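# Place bottles upright on ledges matching cap colour

## Task

For every bottle, set it upright on the wall ledge whose coloured label strip is the same colour as the bottle's cap, with the entire bottom of the bottle resting on that ledge. A bottle that topples or is left leaning counts as a failure.

## Robot and tools

ROBOT. A Rainbow Robotics RB-Y1: a wheeled base (two drive wheels, two rear casters), a torso whose lower leg folds at ankle, knee and hip, a head with head_camera, and a left and a right arm, each ending in a parallel gripper with a wrist camera (left_wrist_camera, right_wrist_camera). The camera cases stick out sideways and can collide. The base is 0.58 m wide, extends 0.10 m in front of the drive-wheel axle and 0.57 m behind it, and needs a 0.58 m radius circle to spin in place. It cannot drive sideways.

FRAMES. All positions are in metres. Base frame: origin on the floor between the drive wheels, x forward, y to the left, z up. The left_hand and right_hand readings are in this frame. Each marks the spot between the finger pads, 0.03 m back from the tips. The fingers point along the hand's -z axis and close along its x axis. The chest reading is a spine point 0.08 m under the shoulders. base_odometry is in the frame the base had at the start, counts only wheel rotation (slip looks like travel), and gives heading in rad, left positive, -3.142 to 3.142.

TOOL move. One action per call. Motion keys:
- base: one velocity command, not a pose: {"x_m_s" forward speed, "turn_rad_s" left-positive turn rate, "for_s" duration}. Omitted speeds are 0. |x_m_s| 0.005 to 1.5 or 0; |turn_rad_s| 0.02 to 1.509 or 0; for_s 0.1 to 5. Distance is roughly speed times for_s; acceleration is 0.4 m/s2 (turns 0.5 rad/s2), and coasting to a stop can take up to about 3 s.
- joints: absolute targets keyed by joint name, in rad (grippers: opening in m, 0 to 0.1). Ranges: torso_squat_rad 0 to 1.2 (bigger lowers the chest); torso_shift_rad -0.3 to 0.6 (hips forward positive); torso_pitch_rad -0.2 to 1.4 (forward bow positive); torso_yaw_rad -1.5 to 1.5 (left positive; raise both arms outward by at least 0.2 rad first). Per arm: shoulder_pitch -2.356 to 2.356 (negative swings forward and up); left_shoulder_roll_rad 0 to 3.141, right_shoulder_roll_rad -3.141 to 0 (away from the body in each case); shoulder_yaw -2.094 to 2.094; elbow -2.617 to 0.01 (negative bends); forearm_roll -3.141 to 3.141; wrist_pitch -1.57 to 1.919; hand_roll -2.705 to 2.705. head_pan_rad -0.523 to 0.523, head_tilt_rad -0.35 to 1.57 (down positive). The torso also obeys: squat+shift<=1.52; squat-shift+pitch<=1.57; shift+0.5pitch-0.4squat<=0.7; shift+0.3pitch-0.5squat<=0.39.
- target: absolute pose for a single hand: side "left"/"right", x, y, z in base frame (-3 to 3), quat_wxyz in the format the hand lines print. It is converted once to joint angles, so the path bends; chain short steps for long moves. Cannot be combined with base or joints; refused while another move runs.
- min_time_s (0.1 to 8): minimum duration of the arm, head and torso motions.
- contact_limits: per-gripper current cap in mA, 200 to 672.5 (start value 672.5), persists until changed; lowers grip force.
Non-motion keys: cameras (list of names, "all", or []; default all only for an empty call) and blocking (true/omitted waits for rest; false returns within about 0.5 s). An empty move just reports state and images.

OTHER TOOLS. wait(seconds 0 to 10, cameras) lets time pass, ending early once motions settle. stop(cameras) brakes every running motion. zoom_image(camera, region [x0,y0,x1,y1] pixels, max 504x504) enlarges part of the latest image. finished_scene(scene) ends the current scene irreversibly; call nothing after it in that reply.

RESULTS. The move line is done or the worst status. Hand status: reached (within 10 mm and 2 degrees), short (with the miss), or refused (with a reason). Joint statuses: done, moving, off_target (resting short, maybe still pushing), stopped, not_followed (collision check withheld the arm command; text says joint command not followed), time_out, contact_stop (torso only), limit_stop_at_<name> (built-in or body guard), torque_fault, limit_stop_at_motor_heat. A stop in one joint group (torso, left arm, right arm) halts the whole group. on_its_own lists uncommanded behaviour. lidar_m: 12 distances, sector 1 ahead then counter-clockwise, at 0.23 m height, "-" for none. motor_effort: wheel effort percent, peak in brackets. wheel_motors_off=1 means wheels disabled about 2 s after a stalled push. Wrist force/torque are raw and offset. Camera calibration is given; small errors, larger for wrist cameras on extended arms.

ORDER AND CAUTIONS. If any move or wait is refused, or an unplanned stop hits it, the remaining calls in that reply are skipped; invalid calls do not skip. To grip, command an opening at least 0.005 m narrower than the bottle. Never let the arms or grippers strike or squeeze each other; keep shoulder rolls about 0.5 rad outward when both reach forward. Avoid torque faults (contact torque over limits, e.g. elbow 34.2 N m, wrist joints 23.7 N m) and motor overheating from long stretched or blocked holds. Do not drive into furniture or walls, bend fast with arms extended or loaded, or carry weight far forward: the robot can tip. Do not drop bottles, release them while moving, or knock anything off the work area. Bottles may be nudged by outside pushes, so check they stand upright and fully on the right ledge before finishing.

Each tool is called after "Emit:" as name(argument=value, ...) on one line, values as JSON.

## Session

Emit:
move()

Scene clock: 0.00 s.
Joint torques (N m): no reading
External joint torques (N m): no reading
Motor temperatures (°C): left_arm=[34 39 32 39 35 43 40] | right_arm=[33 36 34 35 35 34 43]
Wrist force (N): no reading
Wrist torque (N m): no reading
Wrist force, peak (N): no reading
base_odometry: x=+0.000 y=+0.000 heading=+0.000
lidar_m: 3.95 2.48 1.74 1.99 2.10 1.67 1.63 1.72 2.47 2.64 2.45 3.88
base_status: not commanded
joint_positions: torso_squat_rad=+0.350 torso_shift_rad=+0.000 torso_pitch_rad=+0.000 torso_yaw_rad=+0.000 left_shoulder_pitch_rad=-0.048 left_shoulder_roll_rad=+0.048 left_shoulder_yaw_rad=-0.029 left_elbow_rad=-0.126 left_forearm_roll_rad=+0.039 left_wrist_pitch_rad=+0.009 left_hand_roll_rad=-0.012 left_gripper_m=+0.100 right_shoulder_pitch_rad=-0.009 right_shoulder_roll_rad=-0.013 right_shoulder_yaw_rad=+0.007 right_elbow_rad=-0.267 right_forearm_roll_rad=-0.043 right_wrist_pitch_rad=+0.022 right_hand_roll_rad=-0.017 right_gripper_m=+0.100 head_pan_rad=+0.000 head_tilt_rad=+0.400
joint_status: not commanded
wheel_motors_off: 0
motor_effort: left_wheel=+1 right_wheel=-1
chest: x=-0.2280 y=-0.0002 z=+1.2475 quat_wxyz=(+1.000, +0.000, +0.000, +0.000) (m; base frame)
left_hand: x=-0.1340 y=+0.2540 z=+0.5691 quat_wxyz=(+0.996, +0.022, -0.081, -0.010) (m; base frame)
right_hand: x=-0.0969 y=-0.2280 z=+0.5737 quat_wxyz=(+0.992, -0.001, -0.127, -0.024) (m; base frame)
pictures: head_camera, left_wrist_camera, right_wrist_camera

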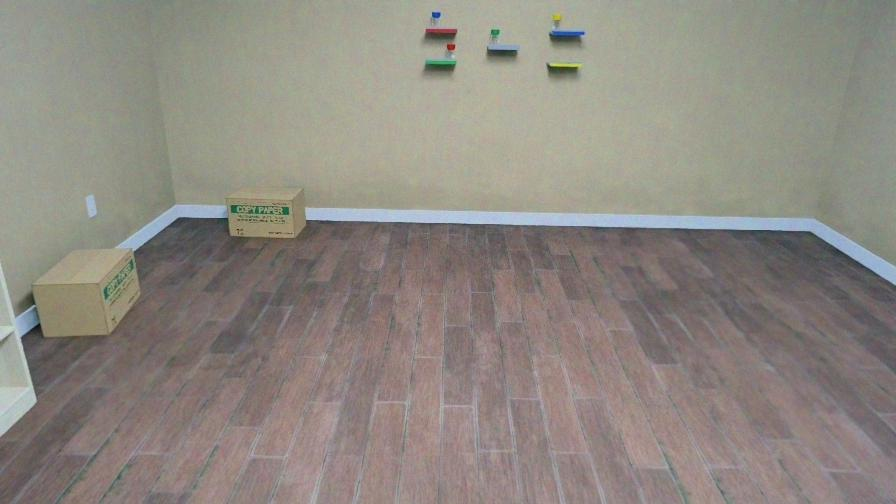

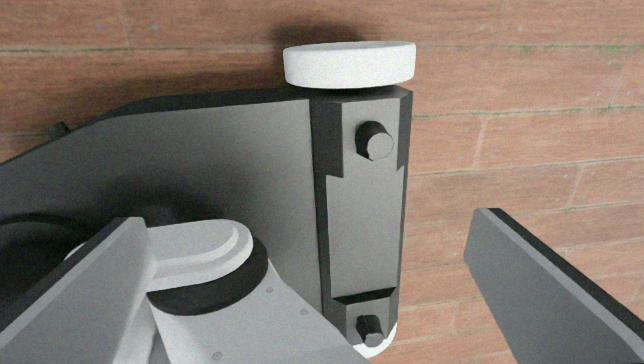

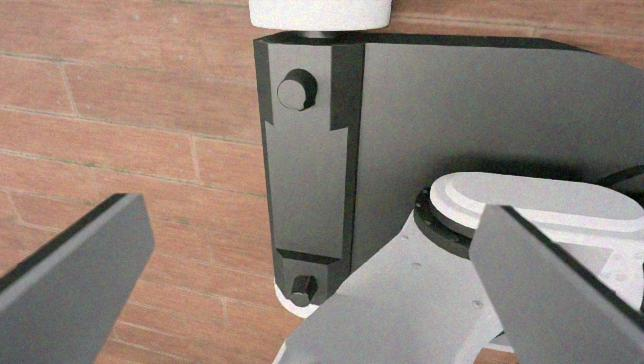

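Emit:
zoom_image(camera="head_camera", region=[410, 0, 610, 90])

Scaled by 2.520 from the camera's 896x504 image, which has a finer 1280x720 frame.

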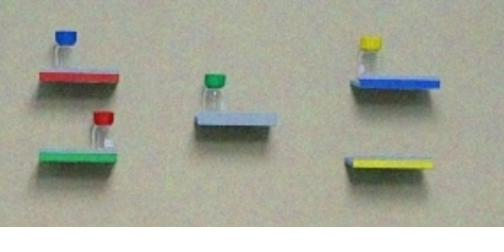

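Emit:
move(base={"turn_rad_s": -0.2, "for_s": 0.8}, joints={"head_tilt_rad": 0.15})

Emit:
move(base={"x_m_s": 0.8, "for_s": 3.1}, cameras=["head_camera"])

Scene clock: 8.60 s.
Joint torques (N m): left_arm=[-2.89 2.29 -0.79 -0.59 -0.05 -0.55 0.15] | right_arm=[-2.6 -0.51 0.48 -1.04 0.04 -0.41 0.13]
External joint torques (N m): left_arm=[-0.03 0.73 -0.88 0.04 -0.06 -0.11 0.16] | right_arm=[0.54 0.32 0.51 0.58 -0.03 0.15 0.12]
Wrist force (N): left_arm=[0.0 0.7 -5.2] | right_arm=[1.8 -2.0 -5.4]
Wrist torque (N m): left_arm=[-0.20 0.07 -0.05] | right_arm=[0.27 0.02 -0.23]
Wrist force, peak (N): left_arm=[-0.1 1.2 -5.5] | right_arm=[0.4 -2.5 -6.3]
move: done
base_odometry: x=+0.000 y=+0.000 heading=-0.160
lidar_m: 4.20 2.92 1.74 1.95 2.02 1.75 1.63 1.66 2.11 2.64 2.45 3.36
base_status: done (sent for 0.8 of 0.8 s)
joint_positions: torso_squat_rad=+0.350 torso_shift_rad=+0.000 torso_pitch_rad=+0.000 torso_yaw_rad=+0.000 left_shoulder_pitch_rad=-0.048 left_shoulder_roll_rad=+0.048 left_shoulder_yaw_rad=-0.029 left_elbow_rad=-0.126 left_forearm_roll_rad=+0.039 left_wrist_pitch_rad=+0.009 left_hand_roll_rad=-0.012 left_gripper_m=+0.100 right_shoulder_pitch_rad=-0.009 right_shoulder_roll_rad=-0.013 right_shoulder_yaw_rad=+0.007 right_elbow_rad=-0.267 right_forearm_roll_rad=-0.043 right_wrist_pitch_rad=+0.022 right_hand_roll_rad=-0.017 right_gripper_m=+0.100 head_pan_rad=+0.000 head_tilt_rad=+0.150
joint_status: all done
wheel_motors_off: 0
motor_effort: left_wheel=+2(27) right_wheel=-2(25)
chest: x=-0.2280 y=-0.0002 z=+1.2475 quat_wxyz=(+1.000, +0.000, +0.000, +0.000) (m; base frame)
left_hand: x=-0.1340 y=+0.2540 z=+0.5691 quat_wxyz=(+0.996, +0.022, -0.081, -0.010) (m; base frame)
right_hand: x=-0.0969 y=-0.2280 z=+0.5737 quat_wxyz=(+0.992, -0.001, -0.127, -0.024) (m; base frame)
pictures: none

Scene clock: 13.93 s.
Joint torques (N m): left_arm=[-2.38 2.77 -0.59 -0.48 -0.1 -0.5 0.37] | right_arm=[-2.36 -0.6 0.57 -0.97 -0.02 -0.18 0.27]
External joint torques (N m): left_arm=[0.5 1.2 -0.67 0.15 -0.1 -0.07 0.38] | right_arm=[0.78 0.23 0.61 0.65 -0.09 0.38 0.25]
Wrist force (N): left_arm=[0.0 1.1 -4.9] | right_arm=[1.6 -1.9 -4.7]
Wrist torque (N m): left_arm=[-0.24 0.07 -0.03] | right_arm=[0.22 0.02 -0.23]
Wrist force, peak (N): left_arm=[0.4 1.1 -5.7] | right_arm=[0.8 -1.7 -6.4]
move: done
base_odometry: x=+2.448 y=-0.395 heading=-0.160
lidar_m: 1.75 1.78 1.89 1.85 1.94 2.54 4.08 3.81 2.20 2.34 2.36 1.89
base_status: done (sent for 3.1 of 3.1 s)
joint_positions: torso_squat_rad=+0.350 torso_shift_rad=+0.000 torso_pitch_rad=+0.000 torso_yaw_rad=+0.000 left_shoulder_pitch_rad=-0.048 left_shoulder_roll_rad=+0.048 left_shoulder_yaw_rad=-0.029 left_elbow_rad=-0.126 left_forearm_roll_rad=+0.039 left_wrist_pitch_rad=+0.009 left_hand_roll_rad=-0.012 left_gripper_m=+0.100 right_shoulder_pitch_rad=-0.009 right_shoulder_roll_rad=-0.013 right_shoulder_yaw_rad=+0.007 right_elbow_rad=-0.267 right_forearm_roll_rad=-0.043 right_wrist_pitch_rad=+0.022 right_hand_roll_rad=-0.017 right_gripper_m=+0.100 head_pan_rad=+0.000 head_tilt_rad=+0.150
joint_status: not commanded
wheel_motors_off: 0
motor_effort: left_wheel=-2(37) right_wheel=+0(29)
chest: x=-0.2280 y=-0.0002 z=+1.2475 quat_wxyz=(+1.000, +0.000, +0.000, +0.000) (m; base frame)
left_hand: x=-0.1339 y=+0.2540 z=+0.5691 quat_wxyz=(+0.996, +0.022, -0.081, -0.010) (m; base frame)
right_hand: x=-0.0968 y=-0.2280 z=+0.5738 quat_wxyz=(+0.992, -0.001, -0.127, -0.024) (m; base frame)
pictures: head_camera
camera_calibration:
head_camera: T_world_to_cam=[[-0.0322604, -0.999322, 0.0177556, -0.0278462], [-0.113356, -0.013992, -0.993456, 1.47325], [0.993031, -0.034062, -0.112827, 0.310835], [0, 0, 0, 1]] pos_world=[-0.142566, 0.00337413, 1.49917]

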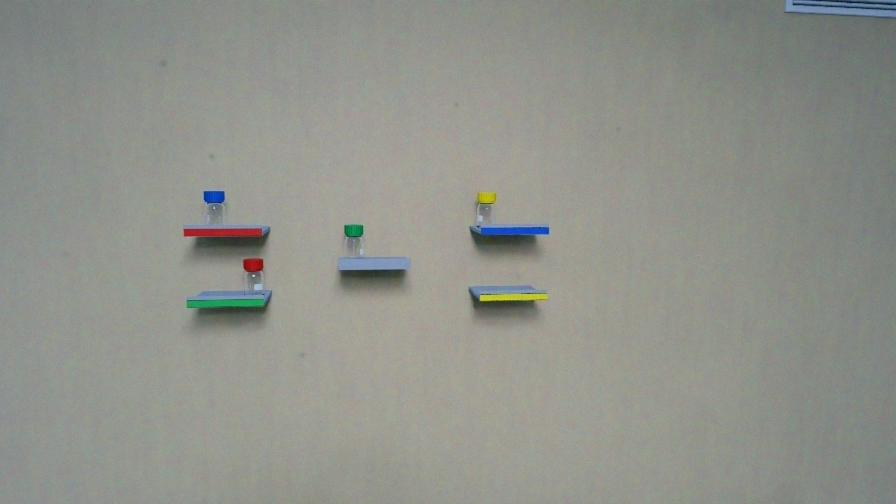

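Emit:
zoom_image(camera="head_camera", region=[170, 180, 420, 320])

Emit:
zoom_image(camera="head_camera", region=[320, 180, 570, 320])

Scaled by 2.016 from the camera's 896x504 image, which has a finer 1280x720 frame.

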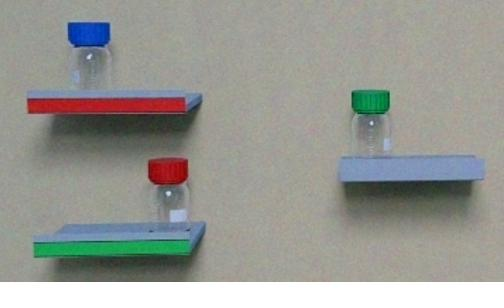

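Scaled by 2.016 from the camera's 896x504 image, which has a finer 1280x720 frame.

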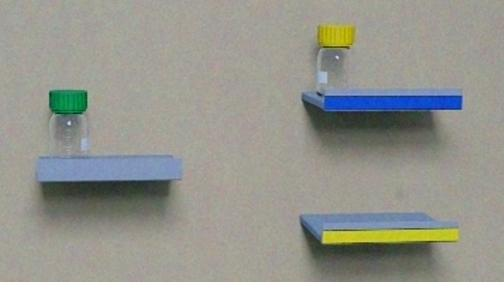

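Emit:
move(target={"side": "left", "x": 0.12, "y": 0.35, "z": 1.25, "quat_wxyz": [0.5, 0.5, -0.5, -0.5]}, min_time_s=3, cameras=["head_camera", "left_wrist_camera"])

Scene clock: 20.77 s.
Joint torques (N m): left_arm=[-1.52 9.74 8.64 -5.92 -0.76 -0.96 0.19] | right_arm=[-2.06 -1.16 0.58 -0.99 0.03 -0.37 -0.12]
External joint torques (N m): left_arm=[0.15 1.26 1.01 -0.45 -0.16 0.11 0.18] | right_arm=[1.08 -0.33 0.62 0.63 -0.04 0.19 -0.13]
Wrist force (N): left_arm=[0.6 -5.0 1.3] | right_arm=[1.7 -1.6 -4.6]
Wrist torque (N m): left_arm=[0.18 0.07 -0.02] | right_arm=[0.15 0.02 -0.19]
Wrist force, peak (N): left_arm=[0.4 0.2 -5.6] | right_arm=[2.0 -1.6 -6.2]
move: done
base_odometry: x=+2.448 y=-0.395 heading=-0.160
lidar_m: 1.75 1.78 1.88 1.86 1.93 2.54 4.08 3.82 2.20 2.34 2.36 1.89
base_status: not commanded
joint_positions: torso_squat_rad=+0.350 torso_shift_rad=+0.000 torso_pitch_rad=+0.000 torso_yaw_rad=+0.000 left_shoulder_pitch_rad=+0.694 left_shoulder_roll_rad=+0.901 left_shoulder_yaw_rad=+0.418 left_elbow_rad=-2.617 left_forearm_roll_rad=+0.012 left_wrist_pitch_rad=+0.436 left_hand_roll_rad=-0.553 left_gripper_m=+0.100 right_shoulder_pitch_rad=-0.009 right_shoulder_roll_rad=-0.013 right_shoulder_yaw_rad=+0.007 right_elbow_rad=-0.267 right_forearm_roll_rad=-0.043 right_wrist_pitch_rad=+0.022 right_hand_roll_rad=-0.017 right_gripper_m=+0.100 head_pan_rad=+0.000 head_tilt_rad=+0.150
joint_status: all done
wheel_motors_off: 0
motor_effort: left_wheel=-2(3) right_wheel=+0(1)
chest: x=-0.2280 y=-0.0002 z=+1.2475 quat_wxyz=(+1.000, +0.000, +0.000, +0.000) (m; base frame)
left_hand: x=+0.1204 y=+0.3504 z=+1.2497 quat_wxyz=(+0.488, +0.497, -0.512, -0.503) (m; base frame)
left_hand_status: reached (checked arc, as near as the solve gets, planned for 3.0 s): 1 mm and 1.9 deg off.
right_hand: x=-0.0968 y=-0.2280 z=+0.5737 quat_wxyz=(+0.992, -0.001, -0.127, -0.024) (m; base frame)
pictures: head_camera, left_wrist_camera
camera_calibration:
head_camera: T_world_to_cam=[[-0.0322604, -0.999322, 0.0177556, -0.0278494], [-0.113356, -0.013992, -0.993456, 1.47324], [0.993031, -0.034062, -0.112827, 0.310935], [0, 0, 0, 1]] pos_world=[-0.142666, 0.00337413, 1.49917]
left_wrist_camera: T_world_to_cam=[[-0.0651416, -0.99786, -0.00573282, 0.36364], [-0.450704, 0.0345472, -0.892005, 1.18416], [0.890293, -0.0555228, -0.45199, 0.551346], [0, 0, 0, 1]] pos_world=[0.0665327, 0.352565, 1.30756]

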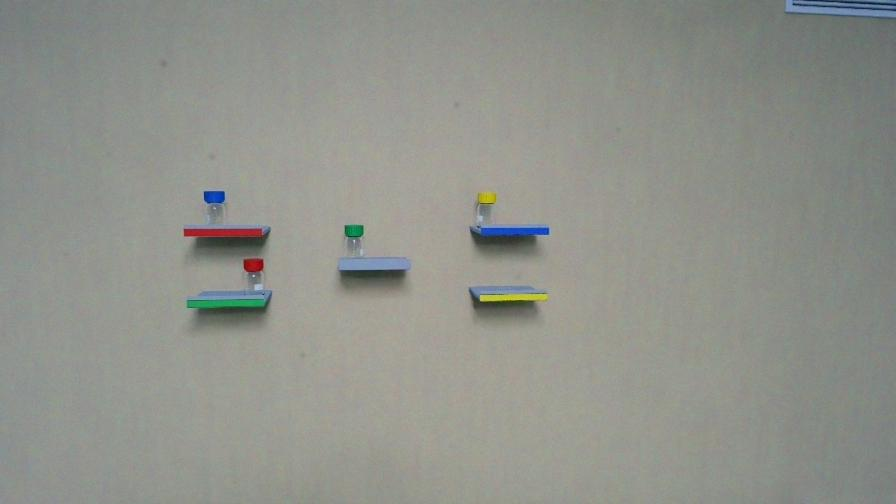

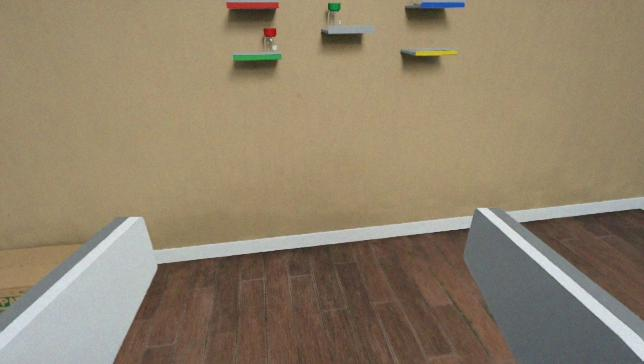

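Emit:
move(target={"side": "right", "x": 0.20, "y": -0.35, "z": 1.25, "quat_wxyz": [0.5, -0.5, -0.5, 0.5]}, min_time_s=3)

Emit:
move(base={"turn_rad_s": 0.2, "for_s": 0.45})

Emit:
move(base={"x_m_s": 0.5, "for_s": 2.2}, cameras=["head_camera", "left_wrist_camera", "right_wrist_camera"])

Scene clock: 24.80 s.
Joint torques (N m): left_arm=[-1.28 9.77 8.53 -6.17 -0.73 -0.92 0.13] | right_arm=[-5.11 -13.22 -9.08 -4.73 1.16 -0.97 -0.03]
External joint torques (N m): left_arm=[0.39 1.29 0.9 -0.7 -0.12 0.15 0.11] | right_arm=[1.74 -1.44 -0.27 0.48 0.13 0.15 -0.02]
Wrist force (N): left_arm=[0.9 -5.4 0.9] | right_arm=[2.3 4.5 0.1]
Wrist torque (N m): left_arm=[0.23 0.11 -0.02] | right_arm=[-0.20 -0.05 -0.22]
Wrist force, peak (N): left_arm=[0.8 -5.6 1.0] | right_arm=[1.5 -2.0 -6.3]
move: done
base_odometry: x=+2.448 y=-0.395 heading=-0.160
lidar_m: 1.75 1.77 1.89 1.85 1.94 2.54 4.08 3.82 2.21 2.35 2.36 1.89
base_status: not commanded
joint_positions: torso_squat_rad=+0.350 torso_shift_rad=+0.000 torso_pitch_rad=+0.000 torso_yaw_rad=+0.000 left_shoulder_pitch_rad=+0.694 left_shoulder_roll_rad=+0.901 left_shoulder_yaw_rad=+0.418 left_elbow_rad=-2.617 left_forearm_roll_rad=+0.012 left_wrist_pitch_rad=+0.436 left_hand_roll_rad=-0.553 left_gripper_m=+0.100 right_shoulder_pitch_rad=+0.265 right_shoulder_roll_rad=-0.982 right_shoulder_yaw_rad=-0.180 right_elbow_rad=-2.412 right_forearm_roll_rad=-0.032 right_wrist_pitch_rad=+0.629 right_hand_roll_rad=+0.594 right_gripper_m=+0.100 head_pan_rad=+0.000 head_tilt_rad=+0.150
joint_status: all done
wheel_motors_off: 0
motor_effort: left_wheel=-2(3) right_wheel=+0(1)
chest: x=-0.2280 y=-0.0002 z=+1.2475 quat_wxyz=(+1.000, +0.000, +0.000, +0.000) (m; base frame)
left_hand: x=+0.1204 y=+0.3504 z=+1.2497 quat_wxyz=(+0.488, +0.497, -0.512, -0.503) (m; base frame)
right_hand: x=+0.1999 y=-0.3499 z=+1.2501 quat_wxyz=(+0.500, -0.501, -0.500, +0.499) (m; base frame)
right_hand_status: reached (checked arc, planned for 3.0 s): 0 mm and 0.1 deg off.
pictures: none

Scene clock: 26.10 s.
Joint torques (N m): left_arm=[-1.51 10.16 8.58 -6.2 -0.81 -0.97 0.11] | right_arm=[-5.17 -13.63 -9.17 -4.83 0.83 -1.21 0.03]
External joint torques (N m): left_arm=[0.16 1.68 0.94 -0.74 -0.2 0.1 0.1] | right_arm=[1.68 -1.85 -0.37 0.38 -0.2 -0.09 0.04]
Wrist force (N): left_arm=[0.7 -5.0 1.3] | right_arm=[3.1 4.4 0.7]
Wrist torque (N m): left_arm=[0.19 0.10 -0.04] | right_arm=[-0.20 0.11 -0.19]
Wrist force, peak (N): left_arm=[1.1 -5.5 1.1] | right_arm=[3.6 4.6 1.0]
move: done
base_odometry: x=+2.449 y=-0.395 heading=-0.067
lidar_m: 1.75 1.81 1.88 1.86 1.94 3.16 4.09 3.43 2.21 2.34 2.43 1.83
base_status: done (sent for 0.47 of 0.47 s)
joint_positions: torso_squat_rad=+0.350 torso_shift_rad=+0.000 torso_pitch_rad=+0.000 torso_yaw_rad=+0.000 left_shoulder_pitch_rad=+0.694 left_shoulder_roll_rad=+0.901 left_shoulder_yaw_rad=+0.418 left_elbow_rad=-2.617 left_forearm_roll_rad=+0.012 left_wrist_pitch_rad=+0.436 left_hand_roll_rad=-0.553 left_gripper_m=+0.100 right_shoulder_pitch_rad=+0.265 right_shoulder_roll_rad=-0.982 right_shoulder_yaw_rad=-0.180 right_elbow_rad=-2.412 right_forearm_roll_rad=-0.032 right_wrist_pitch_rad=+0.629 right_hand_roll_rad=+0.594 right_gripper_m=+0.100 head_pan_rad=+0.000 head_tilt_rad=+0.150
joint_status: not commanded
wheel_motors_off: 0
motor_effort: left_wheel=-7(29) right_wheel=+0(20)
chest: x=-0.2280 y=-0.0002 z=+1.2475 quat_wxyz=(+1.000, +0.000, +0.000, +0.000) (m; base frame)
left_hand: x=+0.1204 y=+0.3504 z=+1.2497 quat_wxyz=(+0.488, +0.497, -0.512, -0.503) (m; base frame)
right_hand: x=+0.1999 y=-0.3500 z=+1.2501 quat_wxyz=(+0.500, -0.501, -0.500, +0.499) (m; base frame)
pictures: none

Scene clock: 30.07 s.
Joint torques (N m): left_arm=[-1.7 9.63 8.54 -6.15 -0.76 -1.03 0.16] | right_arm=[-5.74 -12.95 -8.13 -4.45 0.92 -1.17 -0.01]
External joint torques (N m): left_arm=[-0.03 1.15 0.91 -0.69 -0.15 0.04 0.14] | right_arm=[1.11 -1.17 0.67 0.75 -0.11 -0.05 0]
Wrist force (N): left_arm=[1.0 -5.0 1.2] | right_arm=[3.7 4.7 1.0]
Wrist torque (N m): left_arm=[0.18 0.11 -0.03] | right_arm=[-0.26 0.13 -0.22]
Wrist force, peak (N): left_arm=[1.1 -5.6 1.1] | right_arm=[2.9 5.5 0.3]
move: done
base_odometry: x=+3.546 y=-0.468 heading=-0.067
lidar_m: 0.66 0.68 0.92 1.35 2.04 2.92 5.18 2.86 2.42 2.34 0.96 0.69
base_status: done (sent for 2.2 of 2.2 s)
joint_positions: torso_squat_rad=+0.350 torso_shift_rad=+0.000 torso_pitch_rad=+0.000 torso_yaw_rad=+0.000 left_shoulder_pitch_rad=+0.694 left_shoulder_roll_rad=+0.901 left_shoulder_yaw_rad=+0.418 left_elbow_rad=-2.617 left_forearm_roll_rad=+0.012 left_wrist_pitch_rad=+0.436 left_hand_roll_rad=-0.553 left_gripper_m=+0.100 right_shoulder_pitch_rad=+0.265 right_shoulder_roll_rad=-0.982 right_shoulder_yaw_rad=-0.181 right_elbow_rad=-2.412 right_forearm_roll_rad=-0.032 right_wrist_pitch_rad=+0.629 right_hand_roll_rad=+0.594 right_gripper_m=+0.100 head_pan_rad=+0.000 head_tilt_rad=+0.150
joint_status: not commanded
wheel_motors_off: 0
motor_effort: left_wheel=+1(35) right_wheel=-3(27)
chest: x=-0.2280 y=-0.0002 z=+1.2475 quat_wxyz=(+1.000, +0.000, +0.000, +0.000) (m; base frame)
left_hand: x=+0.1204 y=+0.3504 z=+1.2497 quat_wxyz=(+0.488, +0.497, -0.512, -0.503) (m; base frame)
right_hand: x=+0.1998 y=-0.3500 z=+1.2500 quat_wxyz=(+0.500, -0.501, -0.500, +0.499) (m; base frame)
pictures: head_camera, left_wrist_camera, right_wrist_camera
camera_calibration:
head_camera: T_world_to_cam=[[-0.0322604, -0.999322, 0.0177556, -0.0279494], [-0.113356, -0.013992, -0.993456, 1.47324], [0.993031, -0.034062, -0.112827, 0.310931], [0, 0, 0, 1]] pos_world=[-0.142666, 0.00327413, 1.49917]
left_wrist_camera: T_world_to_cam=[[-0.0650965, -0.997862, -0.00586657, 0.363714], [-0.450621, 0.0346412, -0.892043, 1.18417], [0.890339, -0.0554253, -0.451912, 0.551201], [0, 0, 0, 1]] pos_world=[0.0665331, 0.352465, 1.30756]
right_wrist_camera: T_world_to_cam=[[-0.0182749, -0.998507, 0.051481, -0.414953], [-0.495227, -0.0356901, -0.86803, 1.19858], [0.868571, -0.0413579, -0.493835, 0.501371], [0, 0, 0, 1]] pos_world=[0.150508, -0.350821, 1.30936]

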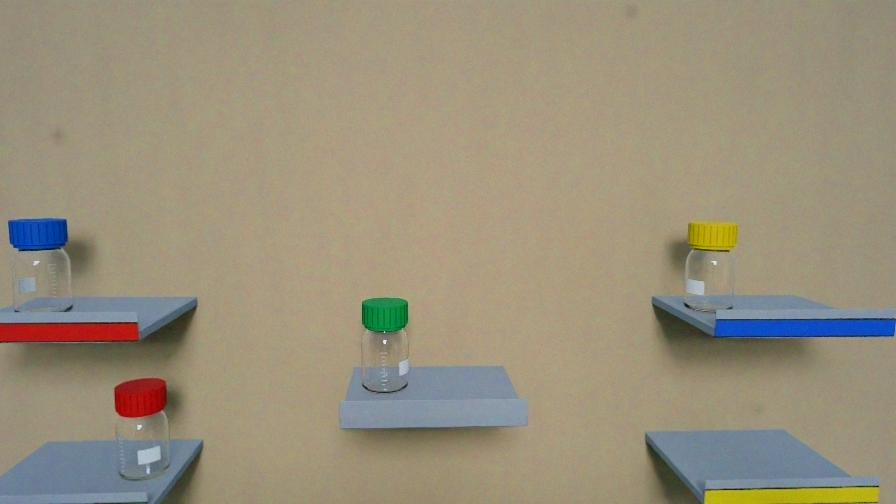

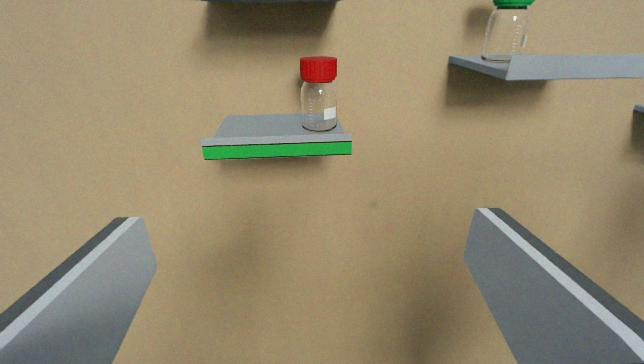

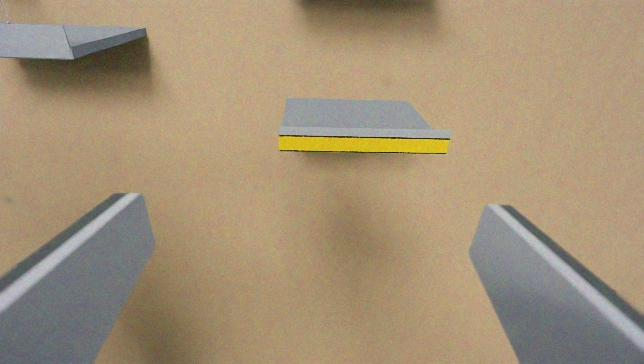

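Emit:
zoom_image(camera="head_camera", region=[320, 280, 560, 440])

Emit:
zoom_image(camera="head_camera", region=[640, 200, 896, 360])

Emit:
zoom_image(camera="head_camera", region=[0, 200, 256, 360])

Emit:
zoom_image(camera="head_camera", region=[0, 344, 256, 504])

Emit:
zoom_image(camera="head_camera", region=[640, 344, 896, 504])

Scaled by 2.100 from the camera's 896x504 image, which has a finer 1280x720 frame.

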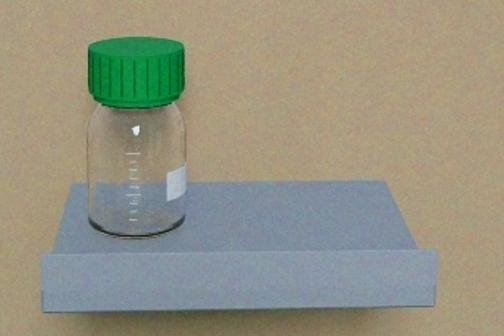

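Scaled by 1.969 from the camera's 896x504 image, which has a finer 1280x720 frame.

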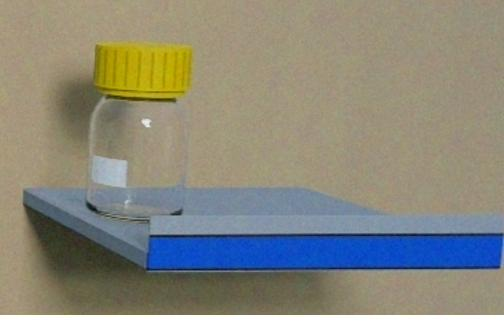

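Scaled by 1.969 from the camera's 896x504 image, which has a finer 1280x720 frame.

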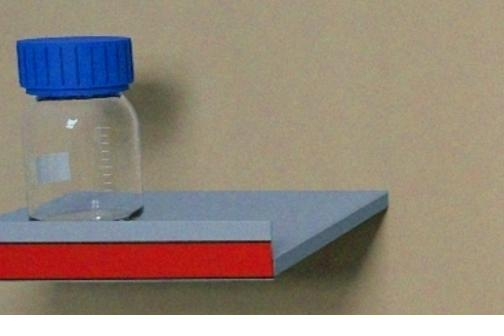

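Scaled by 1.969 from the camera's 896x504 image, which has a finer 1280x720 frame.

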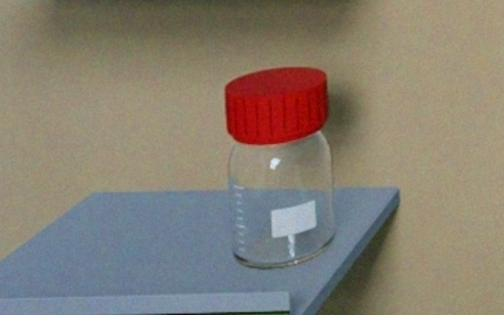

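Scaled by 1.969 from the camera's 896x504 image, which has a finer 1280x720 frame.

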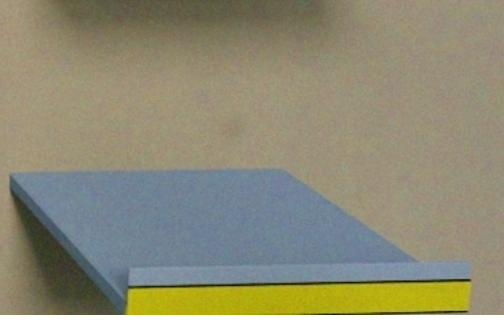

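Emit:
zoom_image(camera="left_wrist_camera", region=[424, 0, 644, 120])

Emit:
zoom_image(camera="left_wrist_camera", region=[180, 30, 380, 180])

Emit:
zoom_image(camera="right_wrist_camera", region=[260, 80, 480, 180])

Scaled by 2.291 from the camera's 644x364 image, which has a finer 1265x715 frame.

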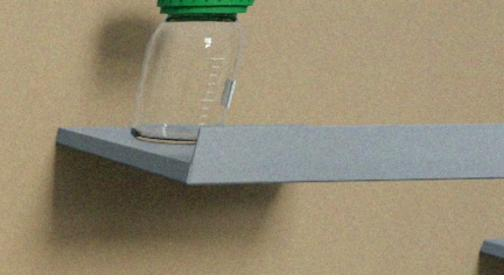

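Scaled by 2.520 from the camera's 644x364 image, which has a finer 1265x715 frame.

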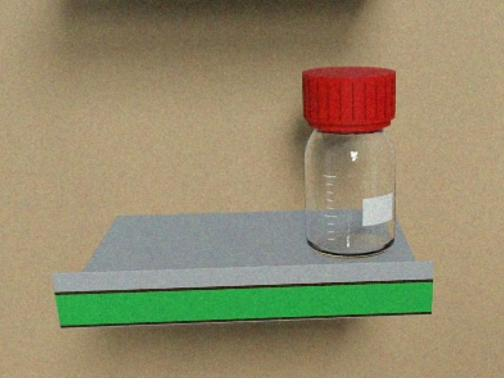

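Scaled by 2.291 from the camera's 644x364 image, which has a finer 1265x715 frame.

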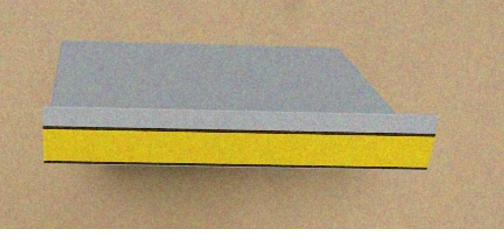

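Emit:
move(target={"side": "right", "x": 0.13, "y": -0.35, "z": 1.25, "quat_wxyz": [0.5, -0.5, -0.5, 0.5]}, min_time_s=1.5)

Emit:
move(base={"x_m_s": 0.2, "for_s": 1.17})

Emit:
move(base={"turn_rad_s": 0.15, "for_s": 0.31}, cameras=["head_camera", "left_wrist_camera", "right_wrist_camera"])

Scene clock: 43.83 s.
Joint torques (N m): left_arm=[-1.26 9.67 8.41 -6.02 -0.87 -0.98 0.21] | right_arm=[-0.85 -9.06 -8 -4.91 0.66 -1.27 -0.35]
External joint torques (N m): left_arm=[0.41 1.2 0.77 -0.56 -0.26 0.09 0.19] | right_arm=[1.21 0.5 -0.33 0.36 -0.25 -0.18 -0.34]
Wrist force (N): left_arm=[1.0 -5.2 1.1] | right_arm=[2.5 4.4 0.2]
Wrist torque (N m): left_arm=[0.22 0.12 -0.04] | right_arm=[-0.21 -0.01 -0.03]
Wrist force, peak (N): left_arm=[0.9 -5.6 1.3] | right_arm=[3.1 5.3 0.9]
move: done
base_odometry: x=+3.546 y=-0.468 heading=-0.067
lidar_m: 0.66 0.68 0.92 1.35 2.04 2.92 5.18 2.85 2.41 2.34 0.97 0.69
base_status: not commanded
joint_positions: torso_squat_rad=+0.350 torso_shift_rad=+0.000 torso_pitch_rad=+0.000 torso_yaw_rad=+0.000 left_shoulder_pitch_rad=+0.694 left_shoulder_roll_rad=+0.901 left_shoulder_yaw_rad=+0.418 left_elbow_rad=-2.617 left_forearm_roll_rad=+0.012 left_wrist_pitch_rad=+0.436 left_hand_roll_rad=-0.553 left_gripper_m=+0.100 right_shoulder_pitch_rad=+0.616 right_shoulder_roll_rad=-0.916 right_shoulder_yaw_rad=-0.381 right_elbow_rad=-2.617 right_forearm_roll_rad=-0.030 right_wrist_pitch_rad=+0.534 right_hand_roll_rad=+0.578 right_gripper_m=+0.100 head_pan_rad=+0.000 head_tilt_rad=+0.150
joint_status: all done
wheel_motors_off: 0
motor_effort: left_wheel=+2(2) right_wheel=-4(4)
chest: x=-0.2280 y=-0.0002 z=+1.2475 quat_wxyz=(+1.000, +0.000, +0.000, +0.000) (m; base frame)
left_hand: x=+0.1204 y=+0.3504 z=+1.2497 quat_wxyz=(+0.488, +0.497, -0.512, -0.503) (m; base frame)
right_hand: x=+0.1310 y=-0.3500 z=+1.2499 quat_wxyz=(+0.499, -0.500, -0.501, +0.500) (m; base frame)
right_hand_status: reached (checked arc, planned for 1.5 s): 1 mm and 0.2 deg off.
pictures: none

Scene clock: 45.93 s.
Joint torques (N m): left_arm=[-2.03 9.81 8.32 -6 -0.7 -1.06 0.19] | right_arm=[-1.43 -9.47 -7.61 -4.8 0.83 -1.32 -0.24]
External joint torques (N m): left_arm=[-0.36 1.33 0.69 -0.54 -0.09 0 0.18] | right_arm=[0.63 0.09 0.07 0.47 -0.07 -0.22 -0.23]
Wrist force (N): left_arm=[0.9 -5.2 1.0] | right_arm=[2.9 4.4 0.3]
Wrist torque (N m): left_arm=[0.18 0.12 -0.03] | right_arm=[-0.23 0.05 -0.04]
Wrist force, peak (N): left_arm=[1.0 -5.6 1.4] | right_arm=[2.9 5.5 0.3]
move: done
base_odometry: x=+3.779 y=-0.484 heading=-0.066
lidar_m: 0.42 0.44 0.60 1.33 2.13 2.65 5.41 3.03 2.44 1.85 0.63 0.45
base_status: done (sent for 1.17 of 1.17 s)
joint_positions: torso_squat_rad=+0.350 torso_shift_rad=+0.000 torso_pitch_rad=+0.000 torso_yaw_rad=+0.000 left_shoulder_pitch_rad=+0.694 left_shoulder_roll_rad=+0.901 left_shoulder_yaw_rad=+0.418 left_elbow_rad=-2.617 left_forearm_roll_rad=+0.012 left_wrist_pitch_rad=+0.436 left_hand_roll_rad=-0.553 left_gripper_m=+0.100 right_shoulder_pitch_rad=+0.616 right_shoulder_roll_rad=-0.916 right_shoulder_yaw_rad=-0.381 right_elbow_rad=-2.617 right_forearm_roll_rad=-0.030 right_wrist_pitch_rad=+0.534 right_hand_roll_rad=+0.578 right_gripper_m=+0.100 head_pan_rad=+0.000 head_tilt_rad=+0.150
joint_status: not commanded
wheel_motors_off: 0
motor_effort: left_wheel=+1(28) right_wheel=-4(17)
chest: x=-0.2279 y=-0.0002 z=+1.2475 quat_wxyz=(+1.000, +0.000, +0.000, +0.000) (m; base frame)
left_hand: x=+0.1205 y=+0.3504 z=+1.2497 quat_wxyz=(+0.488, +0.497, -0.512, -0.503) (m; base frame)
right_hand: x=+0.1310 y=-0.3501 z=+1.2498 quat_wxyz=(+0.499, -0.500, -0.501, +0.500) (m; base frame)
pictures: none

Scene clock: 46.93 s.
Joint torques (N m): left_arm=[-1.95 10.1 8.27 -6.13 -0.67 -1 0.18] | right_arm=[-1 -9.43 -7.38 -4.76 0.69 -1.44 -0.14]
External joint torques (N m): left_arm=[-0.28 1.62 0.64 -0.67 -0.06 0.06 0.16] | right_arm=[1.06 0.13 0.3 0.52 -0.22 -0.34 -0.13]
Wrist force (N): left_arm=[0.8 -4.9 1.0] | right_arm=[2.7 5.2 0.8]
Wrist torque (N m): left_arm=[0.18 0.10 -0.02] | right_arm=[-0.29 0.04 -0.05]
Wrist force, peak (N): left_arm=[1.0 -5.4 1.2] | right_arm=[2.7 5.2 0.8]
move: done
base_odometry: x=+3.779 y=-0.484 heading=-0.022
lidar_m: 0.43 0.45 0.63 1.33 2.13 3.10 5.41 3.03 2.41 1.58 0.61 0.44
base_status: done (sent for 0.3 of 0.3 s)
joint_positions: torso_squat_rad=+0.350 torso_shift_rad=+0.000 torso_pitch_rad=+0.000 torso_yaw_rad=+0.000 left_shoulder_pitch_rad=+0.694 left_shoulder_roll_rad=+0.901 left_shoulder_yaw_rad=+0.418 left_elbow_rad=-2.617 left_forearm_roll_rad=+0.012 left_wrist_pitch_rad=+0.436 left_hand_roll_rad=-0.553 left_gripper_m=+0.100 right_shoulder_pitch_rad=+0.616 right_shoulder_roll_rad=-0.916 right_shoulder_yaw_rad=-0.381 right_elbow_rad=-2.617 right_forearm_roll_rad=-0.030 right_wrist_pitch_rad=+0.534 right_hand_roll_rad=+0.578 right_gripper_m=+0.100 head_pan_rad=+0.000 head_tilt_rad=+0.150
joint_status: not commanded
wheel_motors_off: 0
motor_effort: left_wheel=-7(33) right_wheel=+2(26)
chest: x=-0.2279 y=-0.0002 z=+1.2475 quat_wxyz=(+1.000, +0.000, +0.000, +0.000) (m; base frame)
left_hand: x=+0.1204 y=+0.3504 z=+1.2497 quat_wxyz=(+0.488, +0.497, -0.512, -0.503) (m; base frame)
right_hand: x=+0.1310 y=-0.3501 z=+1.2498 quat_wxyz=(+0.499, -0.500, -0.501, +0.500) (m; base frame)
pictures: head_camera, left_wrist_camera, right_wrist_camera
camera_calibration:
head_camera: T_world_to_cam=[[-0.0322599, -0.999322, 0.0177596, -0.027952], [-0.113356, -0.013996, -0.993456, 1.47325], [0.993031, -0.034062, -0.112827, 0.310832], [0, 0, 0, 1]] pos_world=[-0.142566, 0.00327414, 1.49917]
left_wrist_camera: T_world_to_cam=[[-0.0650942, -0.997862, -0.00586098, 0.363713], [-0.450701, 0.0346401, -0.892003, 1.18417], [0.890298, -0.0554227, -0.451992, 0.551219], [0, 0, 0, 1]] pos_world=[0.0666327, 0.352465, 1.30756]
right_wrist_camera: T_world_to_cam=[[-0.0146357, -0.998548, 0.0518383, -0.417273], [-0.495106, -0.0378049, -0.86801, 1.1635], [0.86871, -0.0383694, -0.493834, 0.562133], [0, 0, 0, 1]] pos_world=[0.0816172, -0.351113, 1.30916]

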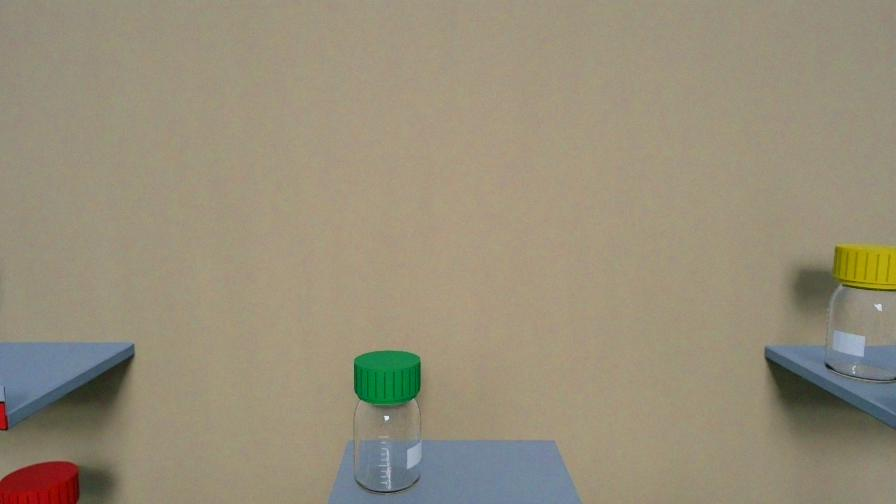

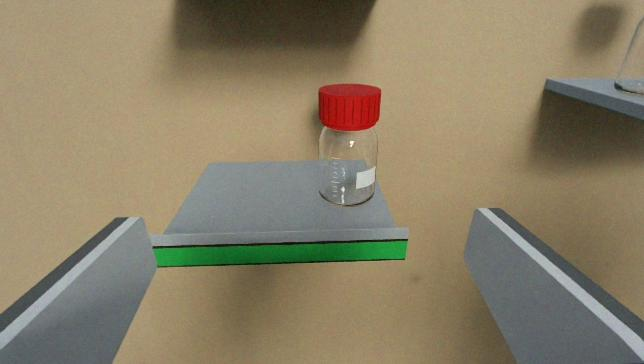

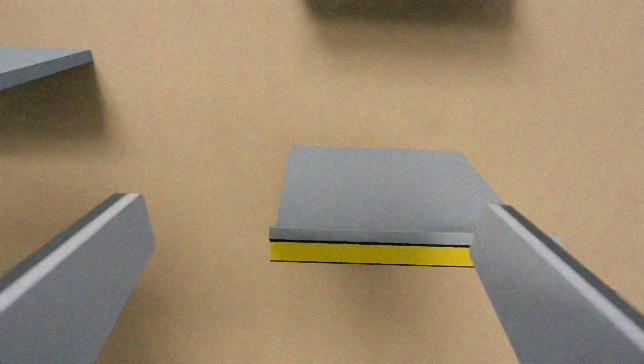

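Emit:
move(joints={"head_pan_rad": 0.52, "head_tilt_rad": 0.5}, cameras=["head_camera"])

Scene clock: 48.23 s.
Joint torques (N m): left_arm=[-1.74 9.92 8.46 -5.97 -0.81 -1.09 0.1] | right_arm=[-1.56 -9.99 -7.56 -5.04 0.73 -1.13 -0.23]
External joint torques (N m): left_arm=[-0.07 1.44 0.83 -0.51 -0.2 -0.03 0.09] | right_arm=[0.5 -0.43 0.11 0.23 -0.18 -0.03 -0.22]
Wrist force (N): left_arm=[1.2 -5.1 1.1] | right_arm=[2.5 4.9 0.6]
Wrist torque (N m): left_arm=[0.19 0.15 0.00] | right_arm=[-0.32 -0.05 -0.04]
Wrist force, peak (N): left_arm=[1.0 -5.4 1.3] | right_arm=[3.1 5.5 0.2]
move: done
base_odometry: x=+3.779 y=-0.484 heading=-0.022
lidar_m: 0.42 0.44 0.62 1.33 2.14 3.09 5.41 3.03 2.41 1.58 0.60 0.44
base_status: not commanded
joint_positions: torso_squat_rad=+0.350 torso_shift_rad=+0.000 torso_pitch_rad=+0.000 torso_yaw_rad=+0.000 left_shoulder_pitch_rad=+0.694 left_shoulder_roll_rad=+0.901 left_shoulder_yaw_rad=+0.418 left_elbow_rad=-2.617 left_forearm_roll_rad=+0.012 left_wrist_pitch_rad=+0.436 left_hand_roll_rad=-0.553 left_gripper_m=+0.100 right_shoulder_pitch_rad=+0.616 right_shoulder_roll_rad=-0.916 right_shoulder_yaw_rad=-0.381 right_elbow_rad=-2.617 right_forearm_roll_rad=-0.030 right_wrist_pitch_rad=+0.534 right_hand_roll_rad=+0.578 right_gripper_m=+0.100 head_pan_rad=+0.520 head_tilt_rad=+0.500
joint_status: all done
wheel_motors_off: 0
motor_effort: left_wheel=-8(8) right_wheel=+2(3)
chest: x=-0.2279 y=-0.0002 z=+1.2475 quat_wxyz=(+1.000, +0.000, +0.000, +0.000) (m; base frame)
left_hand: x=+0.1204 y=+0.3504 z=+1.2497 quat_wxyz=(+0.488, +0.497, -0.512, -0.503) (m; base frame)
right_hand: x=+0.1310 y=-0.3501 z=+1.2498 quat_wxyz=(+0.499, -0.500, -0.501, +0.500) (m; base frame)
pictures: head_camera
camera_calibration:
head_camera: T_world_to_cam=[[0.47569, -0.879175, 0.0277506, 0.0622779], [-0.380768, -0.234254, -0.894506, 1.27487], [0.792928, 0.414941, -0.446194, 0.752383], [0, 0, 0, 1]] pos_world=[-0.140781, 0.0412022, 1.47436]

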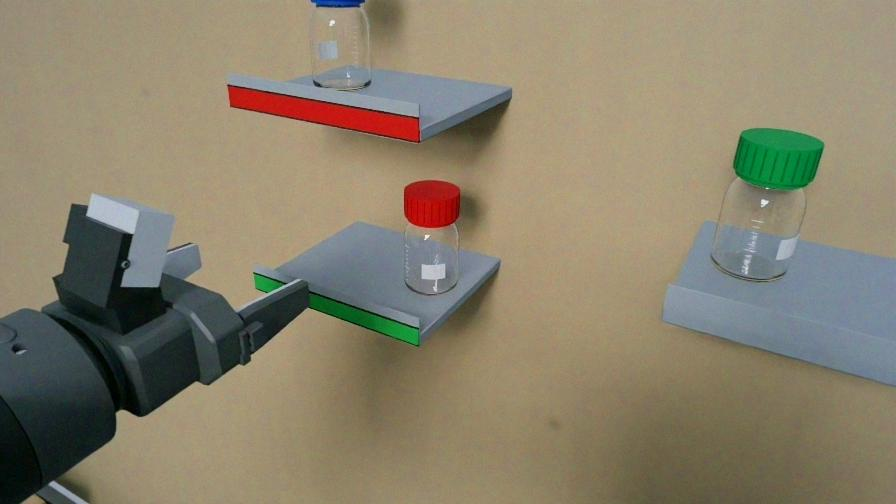

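Emit:
zoom_image(camera="head_camera", region=[0, 170, 320, 504])

Scaled by 1.509 from the camera's 896x504 image, which has a finer 1280x720 frame.

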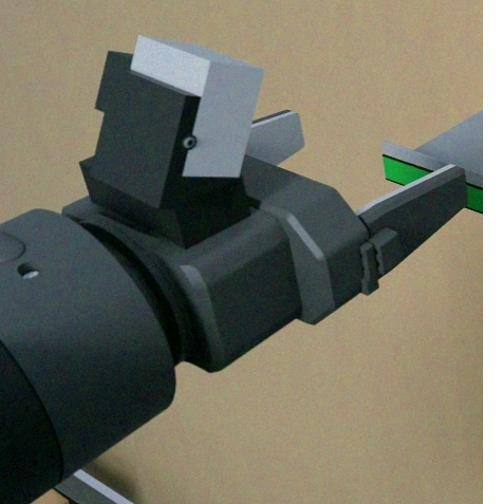

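Emit:
move(joints={"head_pan_rad": -0.52, "head_tilt_rad": 0.35}, cameras=["head_camera"])

Scene clock: 52.47 s.
Joint torques (N m): left_arm=[-1.88 10.1 8.47 -5.97 -0.74 -1.02 0.14] | right_arm=[-0.95 -9.44 -7.19 -5.03 0.73 -1.17 -0.32]
External joint torques (N m): left_arm=[-0.22 1.62 0.84 -0.51 -0.13 0.04 0.13] | right_arm=[1.11 0.11 0.48 0.25 -0.18 -0.07 -0.31]
Wrist force (N): left_arm=[1.1 -5.0 1.1] | right_arm=[3.1 5.0 0.8]
Wrist torque (N m): left_arm=[0.17 0.13 -0.02] | right_arm=[-0.33 0.06 -0.01]
Wrist force, peak (N): left_arm=[1.1 -5.5 1.2] | right_arm=[3.6 5.1 0.7]
move: done
base_odometry: x=+3.779 y=-0.484 heading=-0.022
lidar_m: 0.43 0.45 0.63 1.33 2.14 3.10 5.41 3.03 2.40 1.58 0.60 0.44
base_status: not commanded
joint_positions: torso_squat_rad=+0.350 torso_shift_rad=+0.000 torso_pitch_rad=+0.000 torso_yaw_rad=+0.000 left_shoulder_pitch_rad=+0.694 left_shoulder_roll_rad=+0.901 left_shoulder_yaw_rad=+0.418 left_elbow_rad=-2.617 left_forearm_roll_rad=+0.012 left_wrist_pitch_rad=+0.436 left_hand_roll_rad=-0.553 left_gripper_m=+0.100 right_shoulder_pitch_rad=+0.616 right_shoulder_roll_rad=-0.916 right_shoulder_yaw_rad=-0.381 right_elbow_rad=-2.617 right_forearm_roll_rad=-0.030 right_wrist_pitch_rad=+0.534 right_hand_roll_rad=+0.578 right_gripper_m=+0.100 head_pan_rad=-0.520 head_tilt_rad=+0.350
joint_status: all done
wheel_motors_off: 0
motor_effort: left_wheel=-7(8) right_wheel=+2(3)
chest: x=-0.2279 y=-0.0002 z=+1.2475 quat_wxyz=(+1.000, +0.000, +0.000, +0.000) (m; base frame)
left_hand: x=+0.1204 y=+0.3504 z=+1.2497 quat_wxyz=(+0.488, +0.497, -0.512, -0.503) (m; base frame)
right_hand: x=+0.1310 y=-0.3501 z=+1.2498 quat_wxyz=(+0.499, -0.500, -0.501, +0.500) (m; base frame)
pictures: head_camera
camera_calibration:
head_camera: T_world_to_cam=[[-0.520767, -0.853365, 0.0238656, -0.137301], [-0.275069, 0.141265, -0.95099, 1.3785], [0.80817, -0.501809, -0.3083, 0.555573], [0, 0, 0, 1]] pos_world=[-0.141318, -0.0331102, 1.48549]

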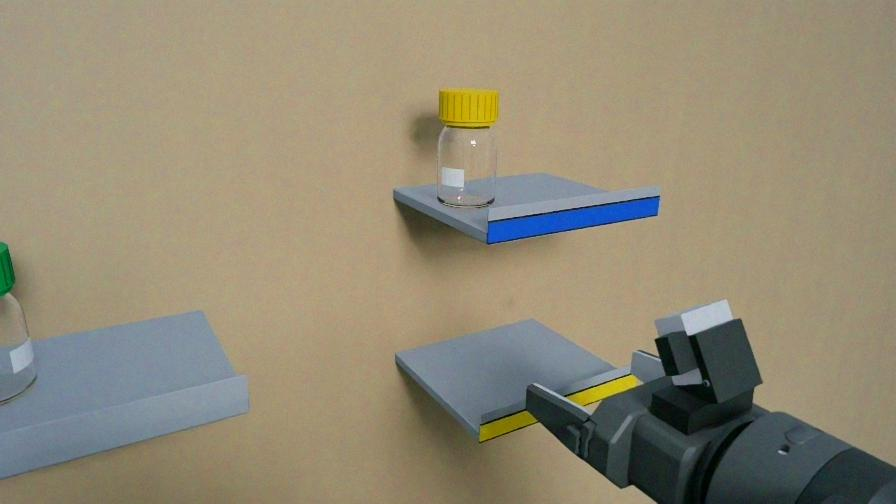

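Emit:
move(target={"side": "right", "x": 0.16, "y": -0.35, "z": 1.402, "quat_wxyz": [0.5, -0.5, -0.5, 0.5]}, min_time_s=1.5, cameras=["head_camera", "right_wrist_camera"])

Scene clock: 55.67 s.
Joint torques (N m): left_arm=[-1.77 9.72 8.2 -5.89 -0.72 -1.1 0.15] | right_arm=[-6.1 -13.22 -9.05 1.99 1.36 -0.76 -0.14]
External joint torques (N m): left_arm=[-0.11 1.24 0.56 -0.43 -0.11 -0.03 0.14] | right_arm=[-0.88 -1.93 -0.22 -0.1 0.01 0.04 -0.14]
Wrist force (N): left_arm=[0.9 -5.1 1.2] | right_arm=[2.8 4.2 0.9]
Wrist torque (N m): left_arm=[0.20 0.11 -0.04] | right_arm=[-0.17 -0.01 -0.04]
Wrist force, peak (N): left_arm=[1.0 -5.5 1.4] | right_arm=[3.7 5.5 0.0]
move: done
base_odometry: x=+3.779 y=-0.484 heading=-0.022
lidar_m: 0.42 0.45 0.63 1.32 2.13 3.10 5.42 3.02 2.41 1.58 0.60 0.44
base_status: not commanded
joint_positions: torso_squat_rad=+0.350 torso_shift_rad=+0.000 torso_pitch_rad=+0.000 torso_yaw_rad=+0.000 left_shoulder_pitch_rad=+0.694 left_shoulder_roll_rad=+0.901 left_shoulder_yaw_rad=+0.418 left_elbow_rad=-2.617 left_forearm_roll_rad=+0.012 left_wrist_pitch_rad=+0.436 left_hand_roll_rad=-0.553 left_gripper_m=+0.100 right_shoulder_pitch_rad=+0.526 right_shoulder_roll_rad=-1.427 right_shoulder_yaw_rad=-0.905 right_elbow_rad=-2.549 right_forearm_roll_rad=-0.586 right_wrist_pitch_rad=+0.808 right_hand_roll_rad=+0.407 right_gripper_m=+0.100 head_pan_rad=-0.520 head_tilt_rad=+0.350
joint_status: all done
wheel_motors_off: 0
motor_effort: left_wheel=-8(8) right_wheel=+2(3)
chest: x=-0.2279 y=-0.0002 z=+1.2475 quat_wxyz=(+1.000, +0.000, +0.000, +0.000) (m; base frame)
left_hand: x=+0.1204 y=+0.3504 z=+1.2497 quat_wxyz=(+0.488, +0.497, -0.512, -0.503) (m; base frame)
right_hand: x=+0.1595 y=-0.3492 z=+1.4019 quat_wxyz=(+0.499, -0.502, -0.502, +0.497) (m; base frame)
right_hand_status: reached (checked arc, planned for 1.5 s): 1 mm and 0.5 deg off.
pictures: head_camera, right_wrist_camera
camera_calibration:
head_camera: T_world_to_cam=[[-0.520767, -0.853365, 0.0238656, -0.137301], [-0.275069, 0.141265, -0.95099, 1.3785], [0.80817, -0.501809, -0.3083, 0.555573], [0, 0, 0, 1]] pos_world=[-0.141318, -0.0331102, 1.48549]
right_wrist_camera: T_world_to_cam=[[-0.0187903, -0.998562, 0.0502067, -0.420803], [-0.489634, -0.0345915, -0.871242, 1.31452], [0.871725, -0.0409538, -0.48828, 0.603297], [0, 0, 0, 1]] pos_world=[0.109818, -0.350019, 1.46097]

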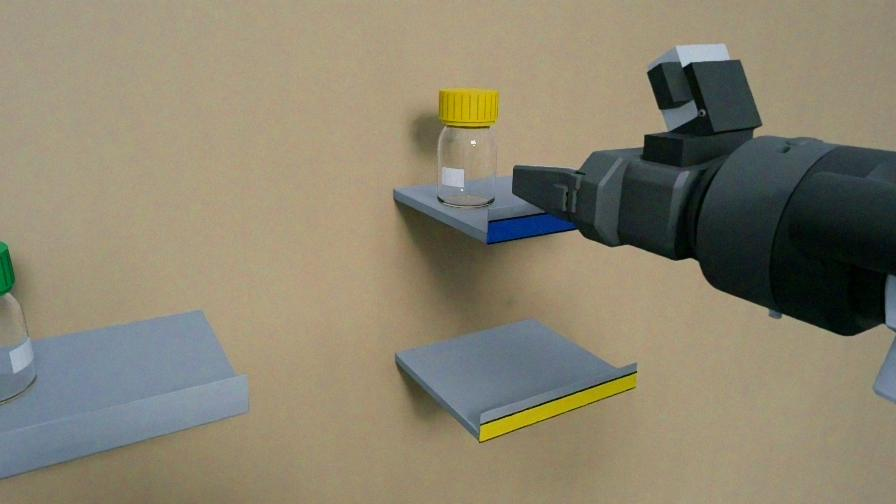

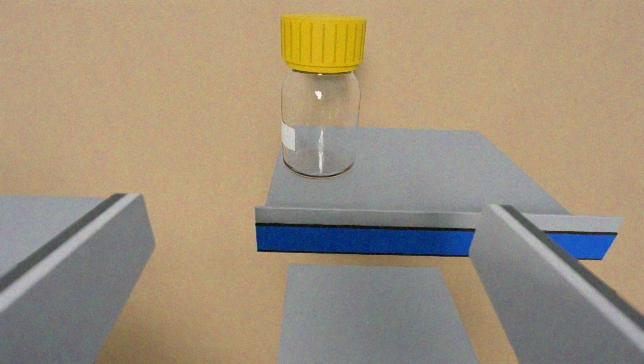

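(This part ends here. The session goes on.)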